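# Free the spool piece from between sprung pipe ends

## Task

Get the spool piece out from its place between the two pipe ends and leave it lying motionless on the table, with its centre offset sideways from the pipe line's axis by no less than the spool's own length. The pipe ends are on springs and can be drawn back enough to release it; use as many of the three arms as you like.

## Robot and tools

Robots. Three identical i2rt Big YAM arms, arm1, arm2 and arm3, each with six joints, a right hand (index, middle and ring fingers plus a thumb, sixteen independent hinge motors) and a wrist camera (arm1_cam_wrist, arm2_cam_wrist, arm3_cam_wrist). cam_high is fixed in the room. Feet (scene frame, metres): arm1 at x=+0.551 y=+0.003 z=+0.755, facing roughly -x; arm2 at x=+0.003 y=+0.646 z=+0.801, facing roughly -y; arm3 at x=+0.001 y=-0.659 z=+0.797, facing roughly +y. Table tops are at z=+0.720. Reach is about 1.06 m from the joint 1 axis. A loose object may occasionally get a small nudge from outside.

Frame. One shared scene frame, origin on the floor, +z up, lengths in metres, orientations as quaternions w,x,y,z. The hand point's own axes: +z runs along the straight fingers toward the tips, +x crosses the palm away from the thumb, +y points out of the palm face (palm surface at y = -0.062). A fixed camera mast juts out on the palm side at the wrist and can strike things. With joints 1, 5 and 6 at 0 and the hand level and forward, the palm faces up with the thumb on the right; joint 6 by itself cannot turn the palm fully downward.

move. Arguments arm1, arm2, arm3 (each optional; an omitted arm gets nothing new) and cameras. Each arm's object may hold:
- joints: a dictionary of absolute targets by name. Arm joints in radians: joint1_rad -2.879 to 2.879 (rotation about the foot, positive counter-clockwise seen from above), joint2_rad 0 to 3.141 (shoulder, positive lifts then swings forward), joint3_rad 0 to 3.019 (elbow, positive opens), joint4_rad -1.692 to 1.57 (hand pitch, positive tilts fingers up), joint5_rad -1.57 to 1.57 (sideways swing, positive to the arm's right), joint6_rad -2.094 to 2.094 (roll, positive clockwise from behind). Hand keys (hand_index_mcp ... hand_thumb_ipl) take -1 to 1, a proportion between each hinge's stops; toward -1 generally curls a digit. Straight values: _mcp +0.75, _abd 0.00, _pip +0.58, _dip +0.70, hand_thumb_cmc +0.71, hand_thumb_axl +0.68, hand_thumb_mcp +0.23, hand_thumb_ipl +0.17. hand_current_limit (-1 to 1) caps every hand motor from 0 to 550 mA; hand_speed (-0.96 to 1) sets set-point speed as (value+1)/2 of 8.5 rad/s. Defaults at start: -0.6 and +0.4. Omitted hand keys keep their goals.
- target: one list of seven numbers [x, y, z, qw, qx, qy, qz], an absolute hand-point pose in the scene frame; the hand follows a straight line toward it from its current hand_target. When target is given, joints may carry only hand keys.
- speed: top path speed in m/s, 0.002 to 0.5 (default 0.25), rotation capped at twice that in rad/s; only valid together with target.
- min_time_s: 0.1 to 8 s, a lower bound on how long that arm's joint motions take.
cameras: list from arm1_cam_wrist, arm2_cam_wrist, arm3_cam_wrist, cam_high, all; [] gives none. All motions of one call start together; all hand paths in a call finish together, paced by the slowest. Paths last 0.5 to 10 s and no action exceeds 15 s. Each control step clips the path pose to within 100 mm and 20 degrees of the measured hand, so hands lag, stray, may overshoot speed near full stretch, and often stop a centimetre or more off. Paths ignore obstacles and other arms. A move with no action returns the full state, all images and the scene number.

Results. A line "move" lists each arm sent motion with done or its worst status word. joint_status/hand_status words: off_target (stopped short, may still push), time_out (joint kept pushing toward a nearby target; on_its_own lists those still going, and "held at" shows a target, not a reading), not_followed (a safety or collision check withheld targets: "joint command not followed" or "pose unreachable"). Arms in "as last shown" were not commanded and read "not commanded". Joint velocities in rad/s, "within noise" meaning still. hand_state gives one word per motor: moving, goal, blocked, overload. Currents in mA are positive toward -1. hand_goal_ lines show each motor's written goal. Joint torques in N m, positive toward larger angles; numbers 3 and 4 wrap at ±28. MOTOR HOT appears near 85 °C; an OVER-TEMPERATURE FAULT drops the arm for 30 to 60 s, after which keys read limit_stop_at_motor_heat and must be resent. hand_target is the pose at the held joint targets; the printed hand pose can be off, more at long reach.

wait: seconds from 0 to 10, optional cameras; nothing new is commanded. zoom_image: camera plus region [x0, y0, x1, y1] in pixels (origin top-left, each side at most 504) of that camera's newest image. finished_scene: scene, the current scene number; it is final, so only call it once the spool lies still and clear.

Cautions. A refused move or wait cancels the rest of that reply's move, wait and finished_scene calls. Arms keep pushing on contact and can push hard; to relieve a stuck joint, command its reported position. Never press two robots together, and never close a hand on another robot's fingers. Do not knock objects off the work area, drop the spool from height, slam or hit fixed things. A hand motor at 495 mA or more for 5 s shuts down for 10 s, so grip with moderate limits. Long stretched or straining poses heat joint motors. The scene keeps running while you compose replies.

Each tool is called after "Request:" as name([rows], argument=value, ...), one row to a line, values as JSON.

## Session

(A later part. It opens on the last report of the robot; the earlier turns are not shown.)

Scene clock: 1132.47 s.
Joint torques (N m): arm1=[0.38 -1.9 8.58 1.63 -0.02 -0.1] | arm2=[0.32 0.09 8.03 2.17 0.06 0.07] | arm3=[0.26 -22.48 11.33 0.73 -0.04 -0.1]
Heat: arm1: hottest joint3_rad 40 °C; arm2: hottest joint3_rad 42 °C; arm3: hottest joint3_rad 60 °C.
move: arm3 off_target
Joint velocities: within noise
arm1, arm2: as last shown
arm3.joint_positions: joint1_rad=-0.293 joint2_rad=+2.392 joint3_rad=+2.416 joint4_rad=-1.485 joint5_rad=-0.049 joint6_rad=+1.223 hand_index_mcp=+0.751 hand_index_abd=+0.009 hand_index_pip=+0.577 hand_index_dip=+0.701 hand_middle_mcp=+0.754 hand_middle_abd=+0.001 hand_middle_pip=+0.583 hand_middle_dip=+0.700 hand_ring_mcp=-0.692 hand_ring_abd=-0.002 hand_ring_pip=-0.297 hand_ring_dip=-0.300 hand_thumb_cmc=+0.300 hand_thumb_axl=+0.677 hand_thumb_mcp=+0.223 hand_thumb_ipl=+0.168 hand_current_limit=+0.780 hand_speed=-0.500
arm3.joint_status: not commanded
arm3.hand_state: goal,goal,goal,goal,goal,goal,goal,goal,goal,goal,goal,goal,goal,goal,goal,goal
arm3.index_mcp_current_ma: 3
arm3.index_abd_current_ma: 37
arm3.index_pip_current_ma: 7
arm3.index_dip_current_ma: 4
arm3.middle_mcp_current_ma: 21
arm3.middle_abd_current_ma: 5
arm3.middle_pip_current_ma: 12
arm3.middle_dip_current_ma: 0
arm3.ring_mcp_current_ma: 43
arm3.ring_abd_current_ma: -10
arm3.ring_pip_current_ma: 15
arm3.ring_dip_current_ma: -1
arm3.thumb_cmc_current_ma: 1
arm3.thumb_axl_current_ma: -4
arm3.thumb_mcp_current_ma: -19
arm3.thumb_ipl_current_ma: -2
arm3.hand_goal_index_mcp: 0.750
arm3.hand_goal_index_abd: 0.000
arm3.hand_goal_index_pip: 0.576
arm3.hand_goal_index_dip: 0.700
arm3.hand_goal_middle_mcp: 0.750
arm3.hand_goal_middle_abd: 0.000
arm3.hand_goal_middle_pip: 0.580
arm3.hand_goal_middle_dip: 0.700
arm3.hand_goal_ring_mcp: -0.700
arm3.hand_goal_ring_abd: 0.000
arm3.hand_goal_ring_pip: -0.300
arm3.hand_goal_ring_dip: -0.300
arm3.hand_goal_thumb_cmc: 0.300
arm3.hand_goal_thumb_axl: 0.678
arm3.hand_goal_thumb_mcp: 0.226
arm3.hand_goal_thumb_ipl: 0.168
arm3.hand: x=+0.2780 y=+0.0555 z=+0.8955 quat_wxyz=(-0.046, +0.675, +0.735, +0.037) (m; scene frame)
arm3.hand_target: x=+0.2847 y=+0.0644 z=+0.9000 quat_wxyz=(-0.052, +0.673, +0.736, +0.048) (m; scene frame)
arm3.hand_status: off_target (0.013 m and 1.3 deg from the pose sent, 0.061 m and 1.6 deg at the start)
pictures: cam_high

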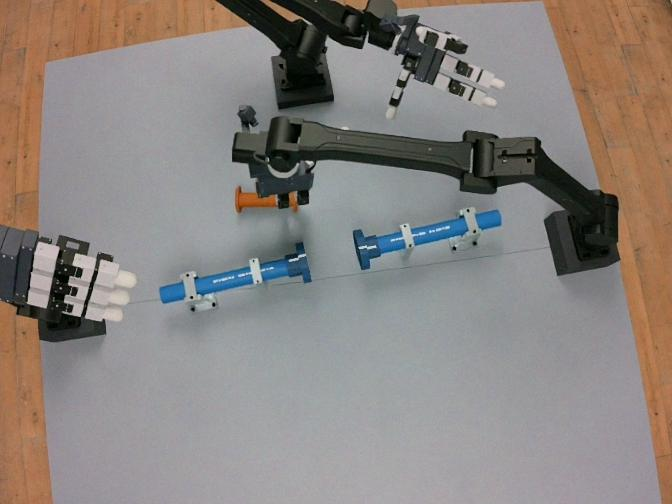

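Request:
move(arm3={"target": [0.255, 0.06, 0.9, -0.0516, 0.6735, 0.736, 0.0473], "speed": 0.08})

Request:
move(arm3={"target": [0.24, 0.04, 1.08, -0.0516, 0.6735, 0.736, 0.0473], "speed": 0.15})

Request:
move(arm3={"joints": {"joint1_rad": 0.2}, "min_time_s": 2.5}, cameras=["cam_high"])

Request:
zoom_image(camera="cam_high", region=[200, 120, 420, 310])

Scene clock: 1145.63 s.
Joint torques (N m): arm1=[0.32 -1.61 8.59 1.65 -0.03 -0.1] | arm2=[0.62 0.09 8.12 2.36 0.08 0.09] | arm3=[1.2 -25.76 7.25 1.36 0.1 0.08]
Heat: arm1: hottest joint3_rad 40 °C; arm2: hottest joint3_rad 42 °C; arm3: hottest joint3_rad 60 °C.
move: arm3 off_target
Joint velocities: within noise
arm1, arm2: as last shown
arm3.joint_positions: joint1_rad=-0.265 joint2_rad=+2.379 joint3_rad=+2.365 joint4_rad=-1.452 joint5_rad=-0.047 joint6_rad=+1.243 hand_index_mcp=+0.749 hand_index_abd=+0.004 hand_index_pip=+0.577 hand_index_dip=+0.701 hand_middle_mcp=+0.751 hand_middle_abd=+0.001 hand_middle_pip=+0.582 hand_middle_dip=+0.700 hand_ring_mcp=-0.692 hand_ring_abd=-0.002 hand_ring_pip=-0.297 hand_ring_dip=-0.300 hand_thumb_cmc=+0.300 hand_thumb_axl=+0.677 hand_thumb_mcp=+0.223 hand_thumb_ipl=+0.168 hand_current_limit=+0.780 hand_speed=-0.500
arm3.joint_status: not commanded
arm3.hand_state: goal,goal,goal,goal,goal,goal,goal,goal,goal,goal,goal,goal,goal,goal,goal,goal
arm3.index_mcp_current_ma: -5
arm3.index_abd_current_ma: 16
arm3.index_pip_current_ma: 5
arm3.index_dip_current_ma: 4
arm3.middle_mcp_current_ma: 4
arm3.middle_abd_current_ma: 3
arm3.middle_pip_current_ma: 11
arm3.middle_dip_current_ma: 0
arm3.ring_mcp_current_ma: 43
arm3.ring_abd_current_ma: -10
arm3.ring_pip_current_ma: 15
arm3.ring_dip_current_ma: -1
arm3.thumb_cmc_current_ma: 1
arm3.thumb_axl_current_ma: -4
arm3.thumb_mcp_current_ma: -19
arm3.thumb_ipl_current_ma: -2
arm3.hand_goal_index_mcp: 0.750
arm3.hand_goal_index_abd: 0.000
arm3.hand_goal_index_pip: 0.576
arm3.hand_goal_index_dip: 0.700
arm3.hand_goal_middle_mcp: 0.750
arm3.hand_goal_middle_abd: 0.000
arm3.hand_goal_middle_pip: 0.580
arm3.hand_goal_middle_dip: 0.700
arm3.hand_goal_ring_mcp: -0.700
arm3.hand_goal_ring_abd: 0.000
arm3.hand_goal_ring_pip: -0.300
arm3.hand_goal_ring_dip: -0.300
arm3.hand_goal_thumb_cmc: 0.300
arm3.hand_goal_thumb_axl: 0.678
arm3.hand_goal_thumb_mcp: 0.226
arm3.hand_goal_thumb_ipl: 0.168
arm3.hand: x=+0.2572 y=+0.0575 z=+0.8856 quat_wxyz=(-0.046, +0.673, +0.738, +0.035) (m; scene frame)
arm3.hand_target: x=+0.2550 y=+0.0599 z=+0.8998 quat_wxyz=(-0.052, +0.673, +0.736, +0.047) (m; scene frame)
arm3.hand_status: off_target (0.015 m and 1.6 deg from the pose sent, 0.024 m and 1.3 deg at the start)
pictures: none

Scene clock: 1147.60 s.
Joint torques (N m): arm1=[0.44 -1.67 8.61 1.63 -0.04 -0.11] | arm2=[0.85 0.15 8.21 2.11 0.03 0] | arm3=[1.55 -23.06 10.78 0.91 0.11 -0.03]
Heat: arm1: hottest joint3_rad 40 °C; arm2: hottest joint3_rad 42 °C; arm3: hottest joint3_rad 60 °C.
move: arm3 off_target
Joint velocities: within noise
arm1, arm2: as last shown
arm3.joint_positions: joint1_rad=-0.252 joint2_rad=+2.246 joint3_rad=+2.568 joint4_rad=-1.688 joint5_rad=-0.031 joint6_rad=+1.249 hand_index_mcp=+0.749 hand_index_abd=+0.004 hand_index_pip=+0.577 hand_index_dip=+0.701 hand_middle_mcp=+0.751 hand_middle_abd=+0.001 hand_middle_pip=+0.582 hand_middle_dip=+0.700 hand_ring_mcp=-0.692 hand_ring_abd=-0.002 hand_ring_pip=-0.297 hand_ring_dip=-0.300 hand_thumb_cmc=+0.300 hand_thumb_axl=+0.677 hand_thumb_mcp=+0.223 hand_thumb_ipl=+0.168 hand_current_limit=+0.780 hand_speed=-0.500
arm3.joint_status: not commanded
arm3.hand_state: goal,goal,goal,goal,goal,goal,goal,goal,goal,goal,goal,goal,goal,goal,goal,goal
arm3.index_mcp_current_ma: -5
arm3.index_abd_current_ma: 15
arm3.index_pip_current_ma: 5
arm3.index_dip_current_ma: 4
arm3.middle_mcp_current_ma: 4
arm3.middle_abd_current_ma: 3
arm3.middle_pip_current_ma: 11
arm3.middle_dip_current_ma: 0
arm3.ring_mcp_current_ma: 43
arm3.ring_abd_current_ma: -10
arm3.ring_pip_current_ma: 15
arm3.ring_dip_current_ma: -1
arm3.thumb_cmc_current_ma: 1
arm3.thumb_axl_current_ma: -4
arm3.thumb_mcp_current_ma: -19
arm3.thumb_ipl_current_ma: -2
arm3.hand_goal_index_mcp: 0.750
arm3.hand_goal_index_abd: 0.000
arm3.hand_goal_index_pip: 0.576
arm3.hand_goal_index_dip: 0.700
arm3.hand_goal_middle_mcp: 0.750
arm3.hand_goal_middle_abd: 0.000
arm3.hand_goal_middle_pip: 0.580
arm3.hand_goal_middle_dip: 0.700
arm3.hand_goal_ring_mcp: -0.700
arm3.hand_goal_ring_abd: 0.000
arm3.hand_goal_ring_pip: -0.300
arm3.hand_goal_ring_dip: -0.300
arm3.hand_goal_thumb_cmc: 0.300
arm3.hand_goal_thumb_axl: 0.678
arm3.hand_goal_thumb_mcp: 0.226
arm3.hand_goal_thumb_ipl: 0.168
arm3.hand: x=+0.2444 y=+0.0341 z=+1.0575 quat_wxyz=(-0.063, +0.667, +0.738, +0.081) (m; scene frame)
arm3.hand_target: x=+0.2397 y=+0.0386 z=+1.0792 quat_wxyz=(-0.073, +0.662, +0.739, +0.100) (m; scene frame)
arm3.hand_status: off_target (0.024 m and 4.2 deg from the pose sent, 0.196 m and 1.6 deg at the start; a joint's target at an end of its range on 35 of 59 steps)
pictures: none

Scene clock: 1150.60 s.
Joint torques (N m): arm1=[0.44 -1.61 8.59 1.59 -0.03 -0.1] | arm2=[0.62 0.32 8.01 2.15 0.04 0.04] | arm3=[0.67 -22.95 10.76 0.85 0.06 -0.03]
Heat: arm1: hottest joint3_rad 40 °C; arm2: hottest joint3_rad 42 °C; arm3: hottest joint3_rad 60 °C.
move: arm3 done
Joint velocities: within noise
arm1, arm2: as last shown
arm3.joint_positions: joint1_rad=+0.203 joint2_rad=+2.246 joint3_rad=+2.568 joint4_rad=-1.688 joint5_rad=-0.029 joint6_rad=+1.249 hand_index_mcp=+0.749 hand_index_abd=+0.004 hand_index_pip=+0.577 hand_index_dip=+0.701 hand_middle_mcp=+0.751 hand_middle_abd=+0.001 hand_middle_pip=+0.582 hand_middle_dip=+0.700 hand_ring_mcp=-0.692 hand_ring_abd=-0.002 hand_ring_pip=-0.297 hand_ring_dip=-0.300 hand_thumb_cmc=+0.300 hand_thumb_axl=+0.677 hand_thumb_mcp=+0.223 hand_thumb_ipl=+0.168 hand_current_limit=+0.780 hand_speed=-0.500
arm3.joint_status: all done
arm3.hand_state: goal,goal,goal,goal,goal,goal,goal,goal,goal,goal,goal,goal,goal,goal,goal,goal
arm3.index_mcp_current_ma: -5
arm3.index_abd_current_ma: 15
arm3.index_pip_current_ma: 5
arm3.index_dip_current_ma: 4
arm3.middle_mcp_current_ma: 4
arm3.middle_abd_current_ma: 3
arm3.middle_pip_current_ma: 11
arm3.middle_dip_current_ma: 0
arm3.ring_mcp_current_ma: 43
arm3.ring_abd_current_ma: -10
arm3.ring_pip_current_ma: 15
arm3.ring_dip_current_ma: -1
arm3.thumb_cmc_current_ma: 1
arm3.thumb_axl_current_ma: -4
arm3.thumb_mcp_current_ma: -19
arm3.thumb_ipl_current_ma: -2
arm3.hand_goal_index_mcp: 0.750
arm3.hand_goal_index_abd: 0.000
arm3.hand_goal_index_pip: 0.576
arm3.hand_goal_index_dip: 0.700
arm3.hand_goal_middle_mcp: 0.750
arm3.hand_goal_middle_abd: 0.000
arm3.hand_goal_middle_pip: 0.580
arm3.hand_goal_middle_dip: 0.700
arm3.hand_goal_ring_mcp: -0.700
arm3.hand_goal_ring_abd: 0.000
arm3.hand_goal_ring_pip: -0.300
arm3.hand_goal_ring_dip: -0.300
arm3.hand_goal_thumb_cmc: 0.300
arm3.hand_goal_thumb_axl: 0.678
arm3.hand_goal_thumb_mcp: 0.226
arm3.hand_goal_thumb_ipl: 0.168
arm3.hand: x=-0.0848 y=+0.0704 z=+1.0575 quat_wxyz=(-0.079, +0.483, +0.869, +0.065) (m; scene frame)
arm3.hand_target: x=-0.0832 y=+0.0733 z=+1.0791 quat_wxyz=(-0.093, +0.483, +0.867, +0.081) (m; scene frame)
arm3.hand_status: not commanded
pictures: cam_high

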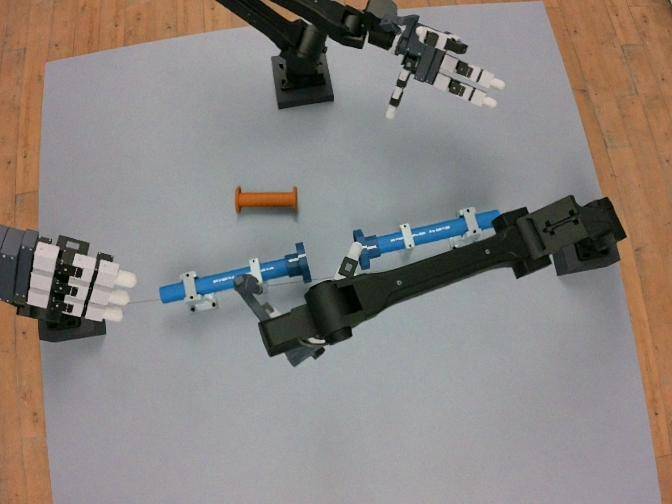

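Scaled by 2.291 from the camera's 672x504 image, which has a finer 960x720 frame.

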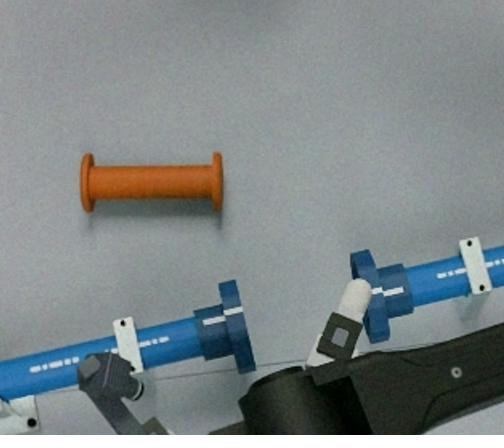

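Request:
finished_scene(scene=2)

The scene is finished: the task was done.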